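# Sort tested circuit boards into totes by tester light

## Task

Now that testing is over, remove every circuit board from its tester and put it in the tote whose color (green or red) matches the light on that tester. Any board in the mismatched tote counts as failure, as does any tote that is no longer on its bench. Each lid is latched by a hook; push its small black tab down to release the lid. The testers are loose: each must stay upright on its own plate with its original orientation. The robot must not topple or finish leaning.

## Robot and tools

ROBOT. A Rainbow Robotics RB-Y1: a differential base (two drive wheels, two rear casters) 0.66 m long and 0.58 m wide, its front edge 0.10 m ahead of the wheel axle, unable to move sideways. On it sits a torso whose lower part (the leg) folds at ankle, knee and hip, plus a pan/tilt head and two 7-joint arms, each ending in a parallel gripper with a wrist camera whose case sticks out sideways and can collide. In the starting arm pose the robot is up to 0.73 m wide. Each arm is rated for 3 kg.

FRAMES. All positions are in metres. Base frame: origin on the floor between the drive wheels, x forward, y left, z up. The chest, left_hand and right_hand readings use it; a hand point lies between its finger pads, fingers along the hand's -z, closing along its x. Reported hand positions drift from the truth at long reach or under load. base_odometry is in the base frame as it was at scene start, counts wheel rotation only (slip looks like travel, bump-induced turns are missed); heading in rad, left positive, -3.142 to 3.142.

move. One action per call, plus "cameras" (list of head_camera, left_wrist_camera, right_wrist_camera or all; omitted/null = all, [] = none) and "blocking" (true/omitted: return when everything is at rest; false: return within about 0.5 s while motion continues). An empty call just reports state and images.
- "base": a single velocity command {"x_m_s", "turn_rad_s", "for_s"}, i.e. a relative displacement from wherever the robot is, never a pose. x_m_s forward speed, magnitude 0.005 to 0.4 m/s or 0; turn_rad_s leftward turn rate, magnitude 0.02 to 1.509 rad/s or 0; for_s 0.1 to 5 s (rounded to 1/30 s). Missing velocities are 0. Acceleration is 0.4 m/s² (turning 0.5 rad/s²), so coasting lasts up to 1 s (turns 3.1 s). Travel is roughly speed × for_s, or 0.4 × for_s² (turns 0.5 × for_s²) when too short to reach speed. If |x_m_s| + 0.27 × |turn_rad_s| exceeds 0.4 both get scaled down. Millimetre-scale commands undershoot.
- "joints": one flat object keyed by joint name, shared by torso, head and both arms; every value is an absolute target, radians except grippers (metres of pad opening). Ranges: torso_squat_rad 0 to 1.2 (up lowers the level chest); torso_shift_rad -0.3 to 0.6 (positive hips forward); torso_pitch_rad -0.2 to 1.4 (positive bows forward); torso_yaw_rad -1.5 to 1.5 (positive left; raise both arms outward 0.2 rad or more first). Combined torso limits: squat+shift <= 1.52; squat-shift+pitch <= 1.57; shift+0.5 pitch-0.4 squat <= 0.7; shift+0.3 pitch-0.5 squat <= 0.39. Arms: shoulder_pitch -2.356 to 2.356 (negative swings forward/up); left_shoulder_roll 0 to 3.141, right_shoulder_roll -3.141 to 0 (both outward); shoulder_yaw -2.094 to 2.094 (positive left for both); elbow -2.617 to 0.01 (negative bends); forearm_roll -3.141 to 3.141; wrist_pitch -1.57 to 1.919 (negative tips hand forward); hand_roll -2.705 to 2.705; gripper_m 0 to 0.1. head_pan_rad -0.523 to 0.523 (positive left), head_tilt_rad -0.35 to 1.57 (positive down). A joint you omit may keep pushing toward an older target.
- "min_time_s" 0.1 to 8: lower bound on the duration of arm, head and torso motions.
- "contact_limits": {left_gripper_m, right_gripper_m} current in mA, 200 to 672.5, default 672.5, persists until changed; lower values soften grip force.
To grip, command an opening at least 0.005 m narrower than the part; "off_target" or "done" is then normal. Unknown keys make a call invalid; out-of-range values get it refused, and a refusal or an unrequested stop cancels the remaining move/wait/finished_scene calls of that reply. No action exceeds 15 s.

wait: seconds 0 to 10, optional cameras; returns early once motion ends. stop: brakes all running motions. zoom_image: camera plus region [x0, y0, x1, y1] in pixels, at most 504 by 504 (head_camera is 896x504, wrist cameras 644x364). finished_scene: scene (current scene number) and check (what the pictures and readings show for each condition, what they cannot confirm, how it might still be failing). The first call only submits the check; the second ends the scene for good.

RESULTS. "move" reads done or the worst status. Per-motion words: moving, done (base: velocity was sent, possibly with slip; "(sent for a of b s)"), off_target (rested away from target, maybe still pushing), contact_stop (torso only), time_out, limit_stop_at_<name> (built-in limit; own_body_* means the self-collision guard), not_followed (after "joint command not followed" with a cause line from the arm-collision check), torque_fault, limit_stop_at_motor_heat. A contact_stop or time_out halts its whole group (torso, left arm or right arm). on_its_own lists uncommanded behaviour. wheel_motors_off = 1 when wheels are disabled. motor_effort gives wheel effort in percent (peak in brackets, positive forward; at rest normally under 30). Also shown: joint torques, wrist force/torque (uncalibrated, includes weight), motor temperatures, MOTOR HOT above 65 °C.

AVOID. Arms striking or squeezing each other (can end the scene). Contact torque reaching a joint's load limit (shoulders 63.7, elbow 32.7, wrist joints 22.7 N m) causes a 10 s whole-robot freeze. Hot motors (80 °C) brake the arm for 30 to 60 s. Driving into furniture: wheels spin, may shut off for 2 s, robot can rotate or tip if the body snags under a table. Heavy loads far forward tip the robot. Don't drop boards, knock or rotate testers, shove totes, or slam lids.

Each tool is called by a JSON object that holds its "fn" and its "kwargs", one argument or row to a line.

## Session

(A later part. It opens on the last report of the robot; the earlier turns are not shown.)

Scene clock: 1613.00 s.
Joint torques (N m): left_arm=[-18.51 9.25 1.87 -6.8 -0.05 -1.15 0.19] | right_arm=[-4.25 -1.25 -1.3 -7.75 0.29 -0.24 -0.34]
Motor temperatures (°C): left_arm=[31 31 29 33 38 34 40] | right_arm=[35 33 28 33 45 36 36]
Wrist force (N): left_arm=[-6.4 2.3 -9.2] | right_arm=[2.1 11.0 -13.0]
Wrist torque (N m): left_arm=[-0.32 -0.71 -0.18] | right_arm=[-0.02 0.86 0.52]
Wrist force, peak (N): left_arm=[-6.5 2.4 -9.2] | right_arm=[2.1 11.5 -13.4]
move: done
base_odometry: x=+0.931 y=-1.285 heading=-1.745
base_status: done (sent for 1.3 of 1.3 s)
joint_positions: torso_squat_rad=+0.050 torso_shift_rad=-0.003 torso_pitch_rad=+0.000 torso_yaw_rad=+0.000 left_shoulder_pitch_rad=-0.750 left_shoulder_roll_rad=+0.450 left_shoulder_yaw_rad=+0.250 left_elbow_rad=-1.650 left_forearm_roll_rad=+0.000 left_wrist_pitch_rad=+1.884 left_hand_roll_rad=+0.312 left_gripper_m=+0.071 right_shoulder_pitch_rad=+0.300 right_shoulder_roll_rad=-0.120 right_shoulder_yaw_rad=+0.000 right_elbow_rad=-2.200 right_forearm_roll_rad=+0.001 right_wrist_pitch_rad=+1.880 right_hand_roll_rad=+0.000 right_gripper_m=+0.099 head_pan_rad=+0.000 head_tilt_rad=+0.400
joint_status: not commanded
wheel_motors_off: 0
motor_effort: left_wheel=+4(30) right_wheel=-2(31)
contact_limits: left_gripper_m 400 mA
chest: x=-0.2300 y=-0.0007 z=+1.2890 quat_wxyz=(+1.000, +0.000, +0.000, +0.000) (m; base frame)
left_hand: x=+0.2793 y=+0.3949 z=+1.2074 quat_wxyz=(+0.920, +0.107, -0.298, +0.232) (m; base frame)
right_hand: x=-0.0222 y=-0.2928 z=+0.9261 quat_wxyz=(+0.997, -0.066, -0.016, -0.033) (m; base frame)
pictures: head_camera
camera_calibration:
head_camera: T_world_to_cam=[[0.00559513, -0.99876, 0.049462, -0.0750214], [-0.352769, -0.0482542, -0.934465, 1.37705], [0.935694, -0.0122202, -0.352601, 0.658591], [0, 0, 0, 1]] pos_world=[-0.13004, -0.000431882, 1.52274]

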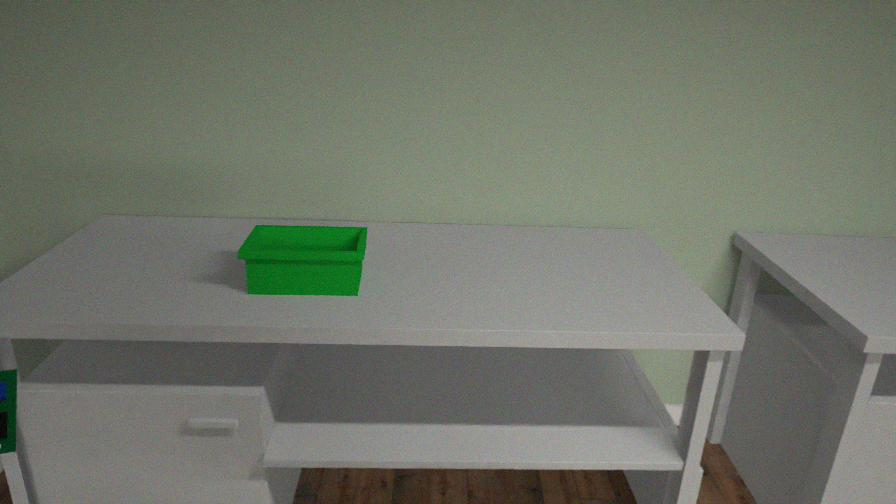

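{"fn": "move", "kwargs": {
  "base": {"turn_rad_s":0.2,"for_s":0.7},
  "cameras": []
}}

{"fn": "move", "kwargs": {
  "joints": {"torso_pitch_rad":0.3,"left_shoulder_pitch_rad":-1.442,"left_shoulder_roll_rad":0.176,"left_shoulder_yaw_rad":0.327,"left_elbow_rad":-0.834,"left_wrist_pitch_rad":1.915,"left_hand_roll_rad":-0.02,"head_tilt_rad":0.6},
  "base": {"x_m_s":0.3,"for_s":2.6},
  "cameras": ["head_camera","left_wrist_camera"]
}}

Scene clock: 1631.33 s.
Joint torques (N m): left_arm=[-18.36 9.36 2.09 -6.79 -0.15 -1.15 0.19] | right_arm=[-4.45 -1.07 -1.64 -7.75 0.22 -0.31 -0.35]
Motor temperatures (°C): left_arm=[30 31 29 33 38 34 40] | right_arm=[35 33 28 33 45 36 36]
Wrist force (N): left_arm=[-6.6 2.5 -8.8] | right_arm=[2.2 11.4 -12.9]
Wrist torque (N m): left_arm=[-0.35 -0.71 -0.20] | right_arm=[-0.07 0.89 0.52]
Wrist force, peak (N): left_arm=[-6.6 2.3 -9.2] | right_arm=[2.1 11.6 -13.2]
move: done
base_odometry: x=+0.931 y=-1.285 heading=-1.605
base_status: done (sent for 0.7 of 0.7 s)
joint_positions: torso_squat_rad=+0.050 torso_shift_rad=-0.003 torso_pitch_rad=+0.000 torso_yaw_rad=+0.000 left_shoulder_pitch_rad=-0.750 left_shoulder_roll_rad=+0.450 left_shoulder_yaw_rad=+0.250 left_elbow_rad=-1.650 left_forearm_roll_rad=+0.000 left_wrist_pitch_rad=+1.884 left_hand_roll_rad=+0.312 left_gripper_m=+0.071 right_shoulder_pitch_rad=+0.300 right_shoulder_roll_rad=-0.120 right_shoulder_yaw_rad=+0.000 right_elbow_rad=-2.200 right_forearm_roll_rad=+0.001 right_wrist_pitch_rad=+1.880 right_hand_roll_rad=+0.000 right_gripper_m=+0.099 head_pan_rad=+0.000 head_tilt_rad=+0.400
joint_status: not commanded
wheel_motors_off: 0
motor_effort: left_wheel=-3(20) right_wheel=-2(17)
contact_limits: left_gripper_m 400 mA
chest: x=-0.2300 y=-0.0008 z=+1.2890 quat_wxyz=(+1.000, +0.000, +0.000, +0.000) (m; base frame)
left_hand: x=+0.2793 y=+0.3948 z=+1.2074 quat_wxyz=(+0.920, +0.107, -0.298, +0.232) (m; base frame)
right_hand: x=-0.0222 y=-0.2928 z=+0.9261 quat_wxyz=(+0.997, -0.066, -0.016, -0.033) (m; base frame)
pictures: none
No camera images: "cameras" was empty.

Scene clock: 1635.03 s.
Joint torques (N m): left_arm=[-22.65 7.71 0.93 -7.59 0.16 0 0.32] | right_arm=[1.05 -1.18 -1.88 -7.3 0.29 0.42 -0.43]
Motor temperatures (°C): left_arm=[31 31 29 33 38 34 40] | right_arm=[35 33 28 33 45 36 36]
Wrist force (N): left_arm=[-2.7 3.0 -10.2] | right_arm=[3.9 11.3 -12.4]
Wrist torque (N m): left_arm=[-0.36 -0.54 -0.21] | right_arm=[-0.07 0.97 0.52]
Wrist force, peak (N): left_arm=[-7.2 3.3 -9.0] | right_arm=[4.1 11.9 -13.1]
move: done
base_odometry: x=+0.903 y=-2.065 heading=-1.606
base_status: done (sent for 2.6 of 2.6 s)
joint_positions: torso_squat_rad=+0.050 torso_shift_rad=-0.003 torso_pitch_rad=+0.300 torso_yaw_rad=+0.000 left_shoulder_pitch_rad=-1.442 left_shoulder_roll_rad=+0.176 left_shoulder_yaw_rad=+0.327 left_elbow_rad=-0.834 left_forearm_roll_rad=+0.000 left_wrist_pitch_rad=+1.915 left_hand_roll_rad=-0.020 left_gripper_m=+0.071 right_shoulder_pitch_rad=+0.300 right_shoulder_roll_rad=-0.120 right_shoulder_yaw_rad=+0.000 right_elbow_rad=-2.200 right_forearm_roll_rad=+0.001 right_wrist_pitch_rad=+1.880 right_hand_roll_rad=+0.000 right_gripper_m=+0.099 head_pan_rad=+0.000 head_tilt_rad=+0.600
joint_status: all done
wheel_motors_off: 0
motor_effort: left_wheel=-6(31) right_wheel=+2(37)
contact_limits: left_gripper_m 400 mA
chest: x=-0.1385 y=-0.0008 z=+1.2752 quat_wxyz=(+0.989, +0.000, +0.149, +0.000) (m; base frame)
left_hand: x=+0.3938 y=+0.1507 z=+1.0829 quat_wxyz=(+0.998, -0.017, -0.006, -0.068) (m; base frame)
right_hand: x=-0.0473 y=-0.2927 z=+0.8671 quat_wxyz=(+0.988, -0.070, +0.133, -0.023) (m; base frame)
pictures: head_camera, left_wrist_camera
camera_calibration:
head_camera: T_world_to_cam=[[0.0289274, -0.998756, 0.0406088, -0.0601442], [-0.757557, -0.0484095, -0.650972, 0.964987], [0.652128, -0.0119325, -0.758015, 1.0836], [0, 0, 0, 1]] pos_world=[0.026124, -0.000424751, 1.45201]
left_wrist_camera: T_world_to_cam=[[0.992767, -0.120051, 0.000933163, -0.375245], [-0.103168, -0.849127, 0.518015, -0.358103], [-0.0613959, -0.514365, -0.855371, 1.097], [0, 0, 0, 1]] pos_world=[0.402938, 0.215133, 1.12419]

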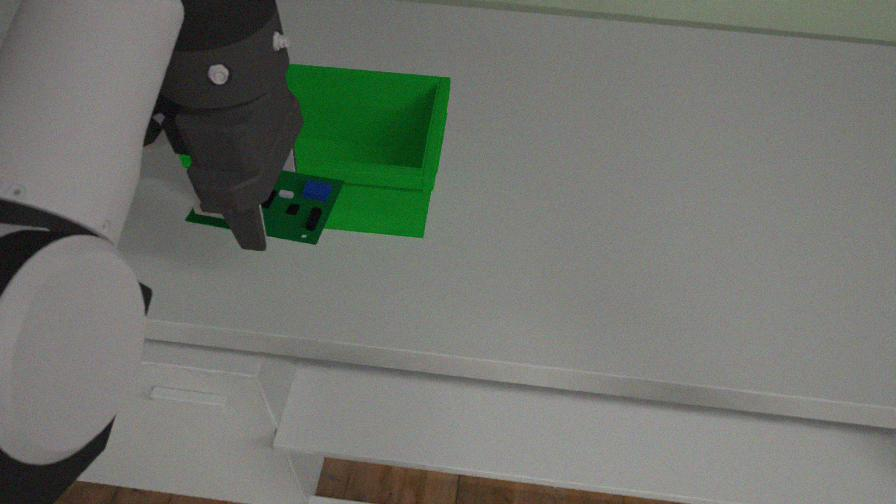

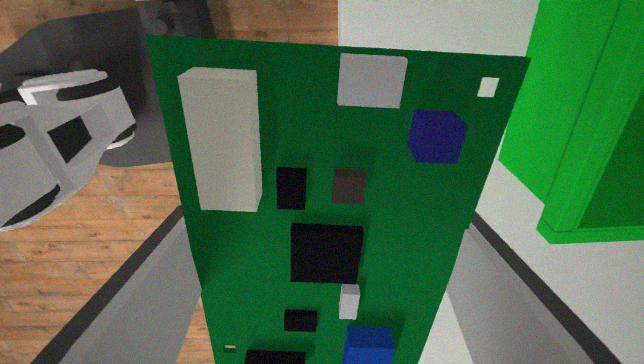

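{"fn": "move", "kwargs": {
  "joints": {"left_hand_roll_rad":0.15},
  "base": {"x_m_s":0.15,"for_s":1.47},
  "cameras": ["head_camera","left_wrist_camera"]
}}

Scene clock: 1644.47 s.
Joint torques (N m): left_arm=[-22.76 7.85 0.79 -7.42 0.2 0.07 -0.28] | right_arm=[1.25 -1.18 -1.74 -7.22 0.27 0.25 -0.36]
Motor temperatures (°C): left_arm=[31 31 29 33 38 34 40] | right_arm=[35 33 28 33 45 36 36]
Wrist force (N): left_arm=[-2.5 2.8 -10.2] | right_arm=[4.1 11.4 -12.8]
Wrist torque (N m): left_arm=[-0.34 -0.51 -0.20] | right_arm=[-0.07 1.00 0.55]
Wrist force, peak (N): left_arm=[-3.1 3.1 -10.4] | right_arm=[4.1 11.7 -13.0]
move: done
base_odometry: x=+0.896 y=-2.285 heading=-1.606
base_status: done (sent for 1.47 of 1.47 s)
joint_positions: torso_squat_rad=+0.050 torso_shift_rad=-0.003 torso_pitch_rad=+0.300 torso_yaw_rad=+0.000 left_shoulder_pitch_rad=-1.442 left_shoulder_roll_rad=+0.176 left_shoulder_yaw_rad=+0.327 left_elbow_rad=-0.834 left_forearm_roll_rad=+0.000 left_wrist_pitch_rad=+1.915 left_hand_roll_rad=+0.150 left_gripper_m=+0.071 right_shoulder_pitch_rad=+0.300 right_shoulder_roll_rad=-0.120 right_shoulder_yaw_rad=+0.000 right_elbow_rad=-2.200 right_forearm_roll_rad=+0.001 right_wrist_pitch_rad=+1.880 right_hand_roll_rad=+0.000 right_gripper_m=+0.099 head_pan_rad=+0.000 head_tilt_rad=+0.600
joint_status: all done
wheel_motors_off: 0
motor_effort: left_wheel=-5(16) right_wheel=+3(29)
contact_limits: left_gripper_m 400 mA
chest: x=-0.1386 y=-0.0008 z=+1.2752 quat_wxyz=(+0.989, +0.000, +0.149, +0.000) (m; base frame)
left_hand: x=+0.3938 y=+0.1507 z=+1.0829 quat_wxyz=(+1.000, -0.018, -0.004, +0.017) (m; base frame)
right_hand: x=-0.0473 y=-0.2927 z=+0.8671 quat_wxyz=(+0.988, -0.070, +0.133, -0.023) (m; base frame)
pictures: head_camera, left_wrist_camera
camera_calibration:
head_camera: T_world_to_cam=[[0.0289256, -0.998756, 0.0406102, -0.0601456], [-0.757518, -0.0484098, -0.651017, 0.965027], [0.652173, -0.0119319, -0.757976, 1.08359], [0, 0, 0, 1]] pos_world=[0.0260797, -0.000424759, 1.45202]
left_wrist_camera: T_world_to_cam=[[0.998754, 0.0496438, -0.0050197, -0.396698], [0.0450236, -0.853273, 0.519517, -0.417477], [0.0215076, -0.519096, -0.854445, 1.06408], [0, 0, 0, 1]] pos_world=[0.392114, 0.215833, 1.1241]

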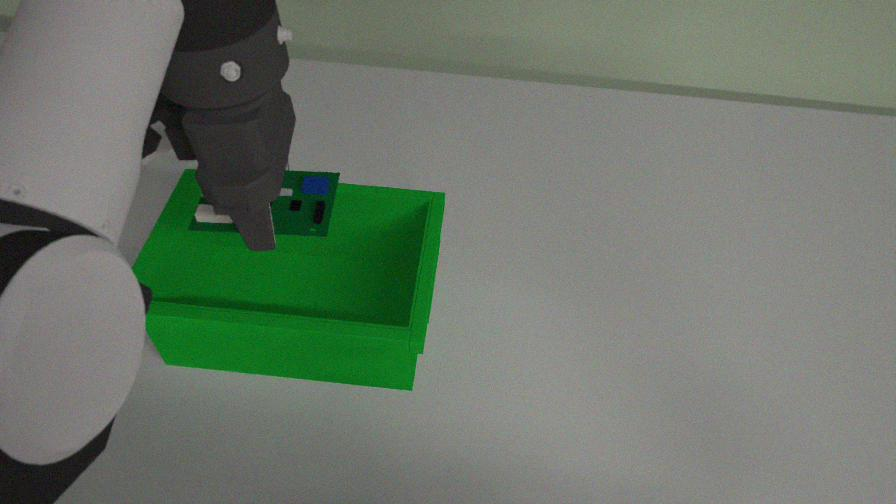

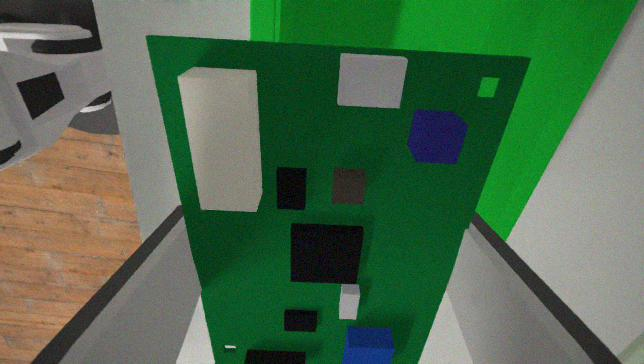

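{"fn": "move", "kwargs": {
  "joints": {"torso_pitch_rad":0.43,"left_shoulder_pitch_rad":-1.572},
  "cameras": []
}}

{"fn": "move", "kwargs": {
  "joints": {"torso_squat_rad":0.4},
  "cameras": ["head_camera","left_wrist_camera"]
}}

Scene clock: 1655.90 s.
Joint torques (N m): left_arm=[-22.72 7.09 0.54 -7.42 0.22 -0.04 -0.17] | right_arm=[3.62 -1.11 -1.56 -6.78 0.29 0.57 -0.31]
Motor temperatures (°C): left_arm=[31 31 29 33 38 34 40] | right_arm=[35 33 28 33 45 36 36]
Wrist force (N): left_arm=[-2.3 3.1 -9.9] | right_arm=[4.8 11.6 -12.8]
Wrist torque (N m): left_arm=[-0.39 -0.50 -0.20] | right_arm=[-0.10 1.03 0.54]
Wrist force, peak (N): left_arm=[-3.1 3.5 -11.4] | right_arm=[4.0 11.6 -13.2]
move: done
base_odometry: x=+0.896 y=-2.285 heading=-1.606
base_status: not commanded
joint_positions: torso_squat_rad=+0.050 torso_shift_rad=-0.003 torso_pitch_rad=+0.430 torso_yaw_rad=+0.000 left_shoulder_pitch_rad=-1.572 left_shoulder_roll_rad=+0.176 left_shoulder_yaw_rad=+0.327 left_elbow_rad=-0.834 left_forearm_roll_rad=+0.000 left_wrist_pitch_rad=+1.915 left_hand_roll_rad=+0.150 left_gripper_m=+0.071 right_shoulder_pitch_rad=+0.300 right_shoulder_roll_rad=-0.120 right_shoulder_yaw_rad=+0.000 right_elbow_rad=-2.200 right_forearm_roll_rad=+0.001 right_wrist_pitch_rad=+1.880 right_hand_roll_rad=+0.000 right_gripper_m=+0.099 head_pan_rad=+0.000 head_tilt_rad=+0.600
joint_status: all done
wheel_motors_off: 0
motor_effort: left_wheel=-6(6) right_wheel=+5(7)
contact_limits: left_gripper_m 400 mA
chest: x=-0.1009 y=-0.0008 z=+1.2609 quat_wxyz=(+0.977, +0.000, +0.213, +0.000) (m; base frame)
left_hand: x=+0.4356 y=+0.1254 z=+1.0621 quat_wxyz=(+1.000, -0.026, +0.000, -0.003) (m; base frame)
right_hand: x=-0.0633 y=-0.2927 z=+0.8443 quat_wxyz=(+0.978, -0.071, +0.197, -0.018) (m; base frame)
pictures: none
No camera images: "cameras" was empty.

Scene clock: 1657.87 s.
Joint torques (N m): left_arm=[-22.54 7.27 0.69 -7.48 0.31 0.04 -0.27] | right_arm=[3.64 -1.19 -1.93 -6.81 0.32 0.61 -0.44]
Motor temperatures (°C): left_arm=[31 31 29 33 38 34 40] | right_arm=[35 33 28 33 45 36 36]
Wrist force (N): left_arm=[-2.6 2.9 -10.1] | right_arm=[4.6 11.3 -12.7]
Wrist torque (N m): left_arm=[-0.35 -0.54 -0.20] | right_arm=[-0.08 1.01 0.54]
Wrist force, peak (N): left_arm=[-2.5 3.2 -10.4] | right_arm=[4.9 11.6 -12.9]
move: done
base_odometry: x=+0.896 y=-2.285 heading=-1.606
base_status: not commanded
joint_positions: torso_squat_rad=+0.400 torso_shift_rad=-0.003 torso_pitch_rad=+0.430 torso_yaw_rad=+0.000 left_shoulder_pitch_rad=-1.572 left_shoulder_roll_rad=+0.176 left_shoulder_yaw_rad=+0.327 left_elbow_rad=-0.834 left_forearm_roll_rad=+0.000 left_wrist_pitch_rad=+1.915 left_hand_roll_rad=+0.150 left_gripper_m=+0.071 right_shoulder_pitch_rad=+0.300 right_shoulder_roll_rad=-0.120 right_shoulder_yaw_rad=+0.000 right_elbow_rad=-2.200 right_forearm_roll_rad=+0.001 right_wrist_pitch_rad=+1.880 right_hand_roll_rad=+0.000 right_gripper_m=+0.099 head_pan_rad=+0.000 head_tilt_rad=+0.600
joint_status: all done
wheel_motors_off: 0
motor_effort: left_wheel=-6(7) right_wheel=+5(6)
contact_limits: left_gripper_m 400 mA
chest: x=-0.1009 y=-0.0008 z=+1.2065 quat_wxyz=(+0.977, +0.000, +0.213, +0.000) (m; base frame)
left_hand: x=+0.4357 y=+0.1254 z=+1.0078 quat_wxyz=(+1.000, -0.026, +0.000, -0.003) (m; base frame)
right_hand: x=-0.0632 y=-0.2927 z=+0.7899 quat_wxyz=(+0.978, -0.071, +0.197, -0.018) (m; base frame)
pictures: head_camera, left_wrist_camera
camera_calibration:
head_camera: T_world_to_cam=[[0.0340339, -0.998756, 0.0364466, -0.0528977], [-0.83549, -0.0484449, -0.547365, 0.81592], [0.54845, -0.0118218, -0.8361, 1.0907], [0, 0, 0, 1]] pos_world=[0.0852989, -0.000410745, 1.36047]
left_wrist_camera: T_world_to_cam=[[0.999879, 0.00802673, -0.0132931, -0.424635], [0.0138754, -0.846162, 0.532744, -0.402564], [-0.00697191, -0.532865, -0.846172, 0.991689], [0, 0, 0, 1]] pos_world=[0.437083, 0.19121, 1.04796]

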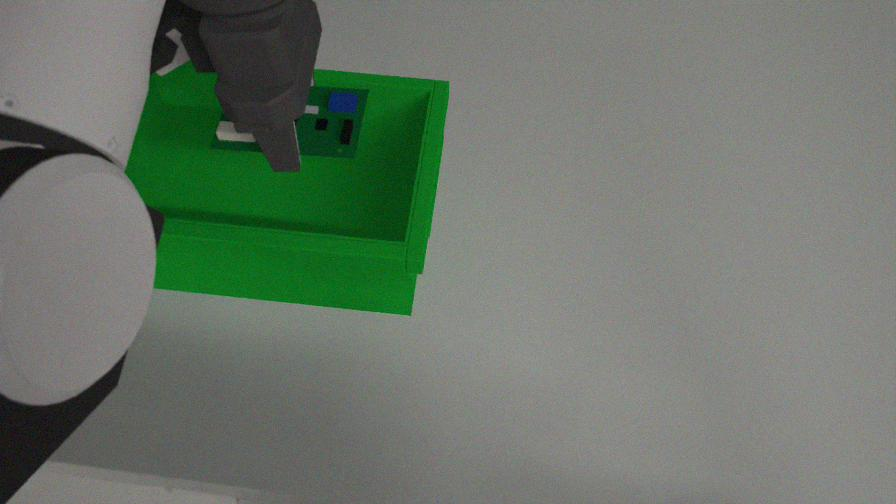

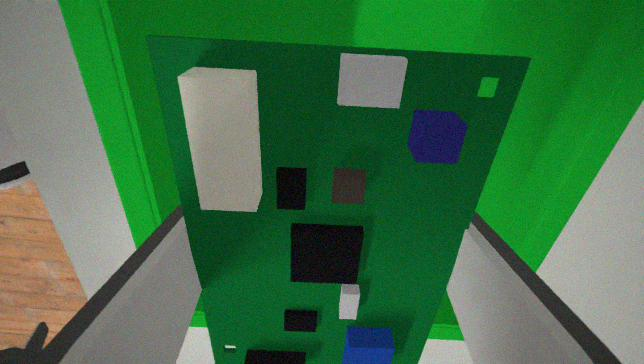

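{"fn": "move", "kwargs": {
  "joints": {"torso_squat_rad":0.6},
  "cameras": []
}}

{"fn": "move", "kwargs": {
  "joints": {"torso_squat_rad":0.69},
  "min_time_s": 1,
  "cameras": ["head_camera","left_wrist_camera"]
}}

Scene clock: 1670.37 s.
Joint torques (N m): left_arm=[-22.9 7.45 0.64 -7.46 0.32 0 -0.26] | right_arm=[3.56 -1.16 -1.89 -6.87 0.27 0.59 -0.35]
Motor temperatures (°C): left_arm=[31 31 29 33 38 34 40] | right_arm=[35 33 28 33 45 36 36]
Wrist force (N): left_arm=[-2.6 3.2 -10.2] | right_arm=[4.7 11.5 -12.2]
Wrist torque (N m): left_arm=[-0.38 -0.55 -0.21] | right_arm=[-0.06 1.02 0.54]
Wrist force, peak (N): left_arm=[-2.5 3.3 -10.3] | right_arm=[5.2 11.5 -12.9]
move: done
base_odometry: x=+0.896 y=-2.285 heading=-1.606
base_status: not commanded
joint_positions: torso_squat_rad=+0.600 torso_shift_rad=-0.003 torso_pitch_rad=+0.430 torso_yaw_rad=+0.000 left_shoulder_pitch_rad=-1.572 left_shoulder_roll_rad=+0.176 left_shoulder_yaw_rad=+0.327 left_elbow_rad=-0.834 left_forearm_roll_rad=+0.000 left_wrist_pitch_rad=+1.915 left_hand_roll_rad=+0.150 left_gripper_m=+0.071 right_shoulder_pitch_rad=+0.300 right_shoulder_roll_rad=-0.120 right_shoulder_yaw_rad=+0.000 right_elbow_rad=-2.200 right_forearm_roll_rad=+0.001 right_wrist_pitch_rad=+1.880 right_hand_roll_rad=+0.000 right_gripper_m=+0.099 head_pan_rad=+0.000 head_tilt_rad=+0.600
joint_status: all done
wheel_motors_off: 0
motor_effort: left_wheel=-6(6) right_wheel=+4(7)
contact_limits: left_gripper_m 400 mA
chest: x=-0.1007 y=-0.0007 z=+1.1395 quat_wxyz=(+0.977, +0.000, +0.213, +0.000) (m; base frame)
left_hand: x=+0.4359 y=+0.1255 z=+0.9408 quat_wxyz=(+1.000, -0.026, +0.000, -0.003) (m; base frame)
right_hand: x=-0.0630 y=-0.2927 z=+0.7229 quat_wxyz=(+0.978, -0.071, +0.197, -0.018) (m; base frame)
pictures: none
No camera images: "cameras" was empty.

Scene clock: 1671.63 s.
Joint torques (N m): left_arm=[-22.63 7.59 0.47 -7.43 0.27 0.03 -0.17] | right_arm=[3.4 -1.31 -1.81 -6.98 0.32 0.63 -0.31]
Motor temperatures (°C): left_arm=[31 31 29 33 38 34 40] | right_arm=[35 33 28 33 45 36 36]
Wrist force (N): left_arm=[-2.3 3.2 -9.8] | right_arm=[4.8 11.3 -12.3]
Wrist torque (N m): left_arm=[-0.38 -0.52 -0.20] | right_arm=[-0.07 1.02 0.55]
Wrist force, peak (N): left_arm=[-2.6 2.8 -10.3] | right_arm=[4.9 11.5 -12.9]
move: done
base_odometry: x=+0.896 y=-2.285 heading=-1.606
base_status: not commanded
joint_positions: torso_squat_rad=+0.690 torso_shift_rad=-0.003 torso_pitch_rad=+0.430 torso_yaw_rad=+0.000 left_shoulder_pitch_rad=-1.572 left_shoulder_roll_rad=+0.176 left_shoulder_yaw_rad=+0.327 left_elbow_rad=-0.834 left_forearm_roll_rad=+0.000 left_wrist_pitch_rad=+1.915 left_hand_roll_rad=+0.150 left_gripper_m=+0.071 right_shoulder_pitch_rad=+0.300 right_shoulder_roll_rad=-0.120 right_shoulder_yaw_rad=+0.000 right_elbow_rad=-2.200 right_forearm_roll_rad=+0.001 right_wrist_pitch_rad=+1.880 right_hand_roll_rad=+0.000 right_gripper_m=+0.099 head_pan_rad=+0.000 head_tilt_rad=+0.600
joint_status: all done
wheel_motors_off: 0
motor_effort: left_wheel=-4(6) right_wheel=+5(6)
contact_limits: left_gripper_m 400 mA
chest: x=-0.1006 y=-0.0007 z=+1.1016 quat_wxyz=(+0.977, +0.000, +0.213, +0.000) (m; base frame)
left_hand: x=+0.4360 y=+0.1255 z=+0.9030 quat_wxyz=(+1.000, -0.026, +0.000, -0.003) (m; base frame)
right_hand: x=-0.0629 y=-0.2926 z=+0.6851 quat_wxyz=(+0.978, -0.071, +0.197, -0.018) (m; base frame)
pictures: head_camera, left_wrist_camera
camera_calibration:
head_camera: T_world_to_cam=[[0.034034, -0.998756, 0.0364473, -0.0490109], [-0.835482, -0.0484455, -0.547378, 0.758774], [0.548462, -0.0118216, -0.836092, 1.00286], [0, 0, 0, 1]] pos_world=[0.0855788, -0.000335241, 1.25561]
left_wrist_camera: T_world_to_cam=[[0.99988, 0.00802705, -0.0132814, -0.426325], [0.0138695, -0.846163, 0.532744, -0.346639], [-0.00696187, -0.532864, -0.846172, 0.903], [0, 0, 0, 1]] pos_world=[0.437368, 0.191285, 0.943102]

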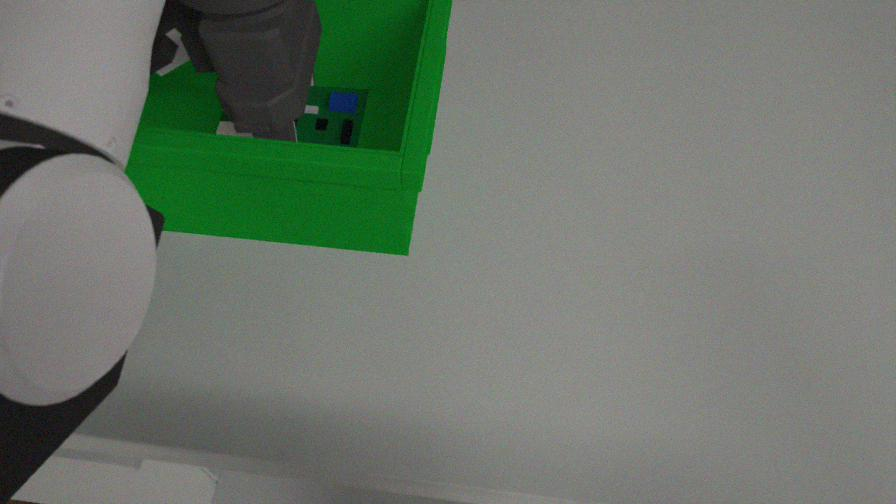

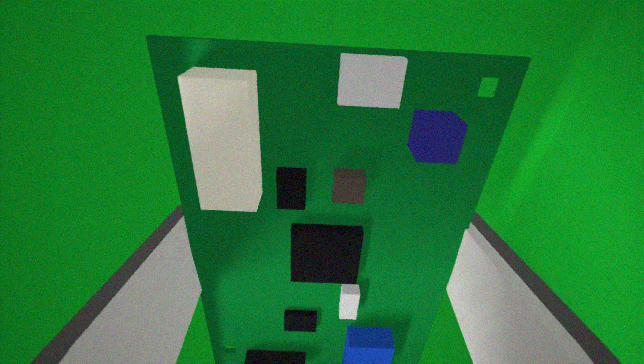

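{"fn": "move", "kwargs": {
  "joints": {"torso_squat_rad":0.715},
  "min_time_s": 0.8,
  "cameras": []
}}

{"fn": "move", "kwargs": {
  "joints": {"left_gripper_m":0.09},
  "cameras": ["left_wrist_camera"]
}}

{"fn": "move", "kwargs": {
  "joints": {"torso_squat_rad":0.1},
  "cameras": ["head_camera","left_wrist_camera"]
}}

{"fn": "move", "kwargs": {
  "base": {"x_m_s":-0.3,"for_s":1.3},
  "cameras": ["head_camera"]
}}

Scene clock: 1680.33 s.
Joint torques (N m): left_arm=[-22.67 7.47 0.49 -7.49 0.19 -0.05 -0.21] | right_arm=[3.45 -1.21 -1.71 -6.89 0.29 0.61 -0.38]
Motor temperatures (°C): left_arm=[31 31 29 33 38 34 40] | right_arm=[35 33 28 33 45 36 36]
Wrist force (N): left_arm=[-2.4 3.0 -10.2] | right_arm=[4.6 11.3 -12.8]
Wrist torque (N m): left_arm=[-0.37 -0.52 -0.22] | right_arm=[-0.08 0.98 0.56]
Wrist force, peak (N): left_arm=[-2.5 3.1 -10.4] | right_arm=[4.8 11.4 -13.0]
move: done
base_odometry: x=+0.896 y=-2.285 heading=-1.606
base_status: not commanded
joint_positions: torso_squat_rad=+0.715 torso_shift_rad=-0.003 torso_pitch_rad=+0.430 torso_yaw_rad=+0.000 left_shoulder_pitch_rad=-1.572 left_shoulder_roll_rad=+0.176 left_shoulder_yaw_rad=+0.327 left_elbow_rad=-0.834 left_forearm_roll_rad=+0.000 left_wrist_pitch_rad=+1.915 left_hand_roll_rad=+0.150 left_gripper_m=+0.071 right_shoulder_pitch_rad=+0.300 right_shoulder_roll_rad=-0.120 right_shoulder_yaw_rad=+0.000 right_elbow_rad=-2.200 right_forearm_roll_rad=+0.001 right_wrist_pitch_rad=+1.880 right_hand_roll_rad=+0.000 right_gripper_m=+0.099 head_pan_rad=+0.000 head_tilt_rad=+0.600
joint_status: all done
wheel_motors_off: 0
motor_effort: left_wheel=-6(6) right_wheel=+4(7)
contact_limits: left_gripper_m 400 mA
chest: x=-0.1006 y=-0.0007 z=+1.0903 quat_wxyz=(+0.977, +0.000, +0.213, +0.000) (m; base frame)
left_hand: x=+0.4360 y=+0.1255 z=+0.8917 quat_wxyz=(+1.000, -0.026, +0.000, -0.003) (m; base frame)
right_hand: x=-0.0629 y=-0.2926 z=+0.6738 quat_wxyz=(+0.978, -0.071, +0.197, -0.018) (m; base frame)
pictures: none
No camera images: "cameras" was empty.

Scene clock: 1681.00 s.
Joint torques (N m): left_arm=[-22.81 7.13 0.28 -7.49 0.24 0.04 -0.23] | right_arm=[3.73 -1.05 -1.79 -6.95 0.17 0.6 -0.33]
Motor temperatures (°C): left_arm=[31 31 29 33 38 34 40] | right_arm=[35 33 28 33 45 36 36]
Wrist force (N): left_arm=[-2.3 3.1 -9.7] | right_arm=[4.7 11.2 -12.7]
Wrist torque (N m): left_arm=[-0.40 -0.52 -0.22] | right_arm=[-0.04 1.00 0.54]
Wrist force, peak (N): left_arm=[-2.2 3.4 -10.2] | right_arm=[5.1 11.5 -12.7]
move: done
base_odometry: x=+0.896 y=-2.285 heading=-1.606
base_status: not commanded
joint_positions: torso_squat_rad=+0.715 torso_shift_rad=-0.003 torso_pitch_rad=+0.430 torso_yaw_rad=+0.000 left_shoulder_pitch_rad=-1.572 left_shoulder_roll_rad=+0.176 left_shoulder_yaw_rad=+0.327 left_elbow_rad=-0.834 left_forearm_roll_rad=+0.000 left_wrist_pitch_rad=+1.915 left_hand_roll_rad=+0.150 left_gripper_m=+0.090 right_shoulder_pitch_rad=+0.300 right_shoulder_roll_rad=-0.120 right_shoulder_yaw_rad=+0.000 right_elbow_rad=-2.200 right_forearm_roll_rad=+0.001 right_wrist_pitch_rad=+1.880 right_hand_roll_rad=+0.000 right_gripper_m=+0.099 head_pan_rad=+0.000 head_tilt_rad=+0.600
joint_status: all done
wheel_motors_off: 0
motor_effort: left_wheel=-5(6) right_wheel=+4(7)
contact_limits: left_gripper_m 400 mA
chest: x=-0.1006 y=-0.0007 z=+1.0903 quat_wxyz=(+0.977, +0.000, +0.213, +0.000) (m; base frame)
left_hand: x=+0.4360 y=+0.1255 z=+0.8917 quat_wxyz=(+1.000, -0.026, +0.000, -0.003) (m; base frame)
right_hand: x=-0.0629 y=-0.2926 z=+0.6738 quat_wxyz=(+0.978, -0.071, +0.197, -0.018) (m; base frame)
pictures: left_wrist_camera
camera_calibration:
left_wrist_camera: T_world_to_cam=[[0.99988, 0.00802712, -0.0132554, -0.426522], [0.0138556, -0.846163, 0.532745, -0.34062], [-0.00693978, -0.532864, -0.846172, 0.893453], [0, 0, 0, 1]] pos_world=[0.43739, 0.191293, 0.931825]

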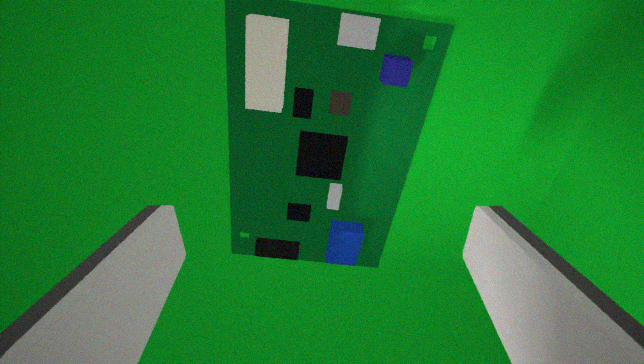

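Scene clock: 1683.83 s.
Joint torques (N m): left_arm=[-22.64 7.23 0.48 -7.48 0.24 0.05 -0.23] | right_arm=[3.72 -1.44 -1.99 -6.97 0.16 0.59 -0.35]
Motor temperatures (°C): left_arm=[31 31 29 33 38 34 40] | right_arm=[35 33 28 33 45 36 36]
Wrist force (N): left_arm=[-2.3 3.0 -9.6] | right_arm=[4.7 11.3 -12.5]
Wrist torque (N m): left_arm=[-0.38 -0.51 -0.20] | right_arm=[-0.08 1.02 0.54]
Wrist force, peak (N): left_arm=[-2.4 3.2 -10.2] | right_arm=[4.5 11.9 -12.7]
move: done
base_odometry: x=+0.896 y=-2.285 heading=-1.606
base_status: not commanded
joint_positions: torso_squat_rad=+0.100 torso_shift_rad=-0.003 torso_pitch_rad=+0.430 torso_yaw_rad=+0.000 left_shoulder_pitch_rad=-1.572 left_shoulder_roll_rad=+0.176 left_shoulder_yaw_rad=+0.327 left_elbow_rad=-0.834 left_forearm_roll_rad=+0.000 left_wrist_pitch_rad=+1.915 left_hand_roll_rad=+0.150 left_gripper_m=+0.090 right_shoulder_pitch_rad=+0.300 right_shoulder_roll_rad=-0.120 right_shoulder_yaw_rad=+0.000 right_elbow_rad=-2.200 right_forearm_roll_rad=+0.001 right_wrist_pitch_rad=+1.880 right_hand_roll_rad=+0.000 right_gripper_m=+0.099 head_pan_rad=+0.000 head_tilt_rad=+0.600
joint_status: all done
wheel_motors_off: 0
motor_effort: left_wheel=-5(7) right_wheel=+6(7)
contact_limits: left_gripper_m 400 mA
chest: x=-0.1010 y=-0.0008 z=+1.2583 quat_wxyz=(+0.977, +0.000, +0.213, +0.000) (m; base frame)
left_hand: x=+0.4356 y=+0.1254 z=+1.0595 quat_wxyz=(+1.000, -0.026, +0.000, -0.003) (m; base frame)
right_hand: x=-0.0634 y=-0.2927 z=+0.8417 quat_wxyz=(+0.978, -0.071, +0.197, -0.018) (m; base frame)
pictures: head_camera, left_wrist_camera
camera_calibration:
head_camera: T_world_to_cam=[[0.0340378, -0.998756, 0.0364446, -0.0548137], [-0.835539, -0.048446, -0.547292, 0.844045], [0.548376, -0.0118223, -0.836148, 1.1341], [0, 0, 0, 1]] pos_world=[0.0851851, -0.000447197, 1.41221]
left_wrist_camera: T_world_to_cam=[[0.999878, 0.00802747, -0.0133851, -0.423705], [0.013925, -0.846163, 0.532743, -0.430163], [-0.00704937, -0.532864, -0.846171, 1.03546], [0, 0, 0, 1]] pos_world=[0.436942, 0.191173, 1.09967]

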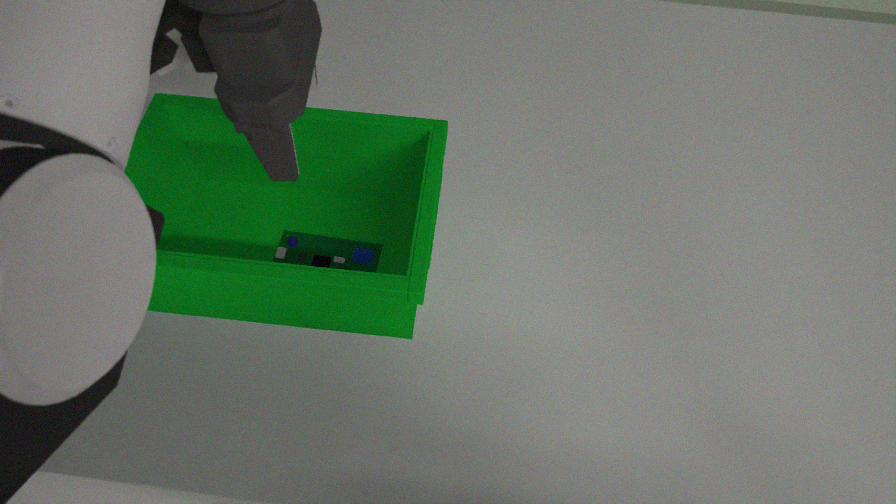

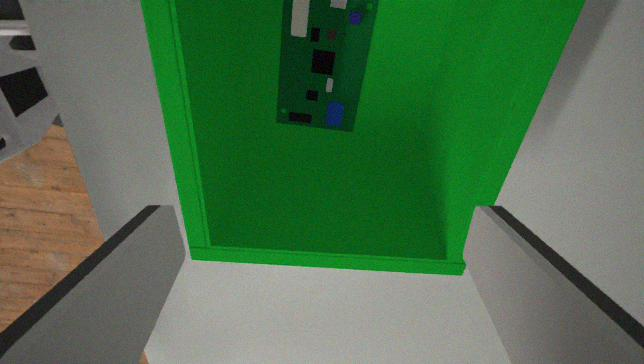

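Scene clock: 1686.47 s.
Joint torques (N m): left_arm=[-22.46 7.43 0.79 -7.62 0.32 0.01 -0.28] | right_arm=[3.43 -1.15 -1.9 -6.96 0.25 0.67 -0.42]
Motor temperatures (°C): left_arm=[31 31 29 33 38 34 40] | right_arm=[35 33 28 33 45 36 36]
Wrist force (N): left_arm=[-2.6 3.1 -9.6] | right_arm=[4.6 11.3 -12.6]
Wrist torque (N m): left_arm=[-0.39 -0.53 -0.19] | right_arm=[-0.08 0.98 0.54]
Wrist force, peak (N): left_arm=[-2.7 3.4 -9.8] | right_arm=[5.4 11.9 -12.7]
move: done
base_odometry: x=+0.909 y=-1.895 heading=-1.607
base_status: done (sent for 1.3 of 1.3 s)
joint_positions: torso_squat_rad=+0.100 torso_shift_rad=-0.003 torso_pitch_rad=+0.430 torso_yaw_rad=+0.000 left_shoulder_pitch_rad=-1.572 left_shoulder_roll_rad=+0.176 left_shoulder_yaw_rad=+0.327 left_elbow_rad=-0.834 left_forearm_roll_rad=+0.000 left_wrist_pitch_rad=+1.915 left_hand_roll_rad=+0.150 left_gripper_m=+0.090 right_shoulder_pitch_rad=+0.300 right_shoulder_roll_rad=-0.120 right_shoulder_yaw_rad=+0.000 right_elbow_rad=-2.200 right_forearm_roll_rad=+0.001 right_wrist_pitch_rad=+1.880 right_hand_roll_rad=+0.000 right_gripper_m=+0.099 head_pan_rad=+0.000 head_tilt_rad=+0.600
joint_status: not commanded
wheel_motors_off: 0
motor_effort: left_wheel=-3(27) right_wheel=+7(18)
contact_limits: left_gripper_m 400 mA
chest: x=-0.1010 y=-0.0008 z=+1.2583 quat_wxyz=(+0.977, +0.000, +0.213, +0.000) (m; base frame)
left_hand: x=+0.4356 y=+0.1254 z=+1.0596 quat_wxyz=(+1.000, -0.026, +0.000, -0.003) (m; base frame)
right_hand: x=-0.0634 y=-0.2927 z=+0.8417 quat_wxyz=(+0.978, -0.071, +0.197, -0.018) (m; base frame)
pictures: head_camera
camera_calibration:
head_camera: T_world_to_cam=[[0.0340326, -0.998756, 0.0364495, -0.0548191], [-0.835463, -0.048446, -0.547407, 0.844159], [0.548491, -0.0118225, -0.836073, 1.13406], [0, 0, 0, 1]] pos_world=[0.0851075, -0.00044733, 1.41225]

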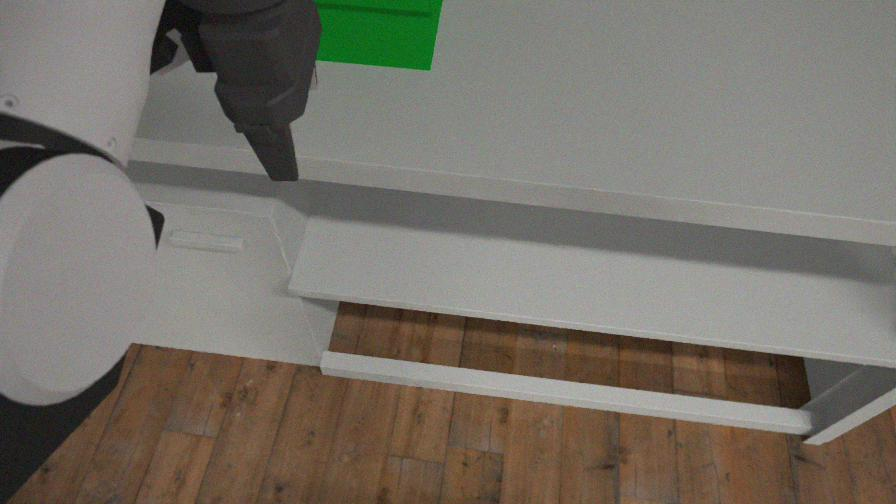

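{"fn": "finished_scene", "kwargs": {
  "scene": 1,
  "check": "Both boards in totes matching lights; testers on plates as seen; totes on benches. Disturbance could have moved a tester since."
}}

This call ended nothing. Check each condition that your pictures could not show: look closer or test it, and mend what is not met. Then call finished_scene again.

{"fn": "finished_scene", "kwargs": {
  "scene": 1,
  "check": "Same: boards in matching totes, testers on plates at last view, totes on bench."
}}

This call ended nothing: the second call must come in a later reply.

{"fn": "finished_scene", "kwargs": {
  "scene": 1,
  "check": "Boards in matching totes, testers on plates facing same way, robot upright."
}}

The scene is finished: the task was done.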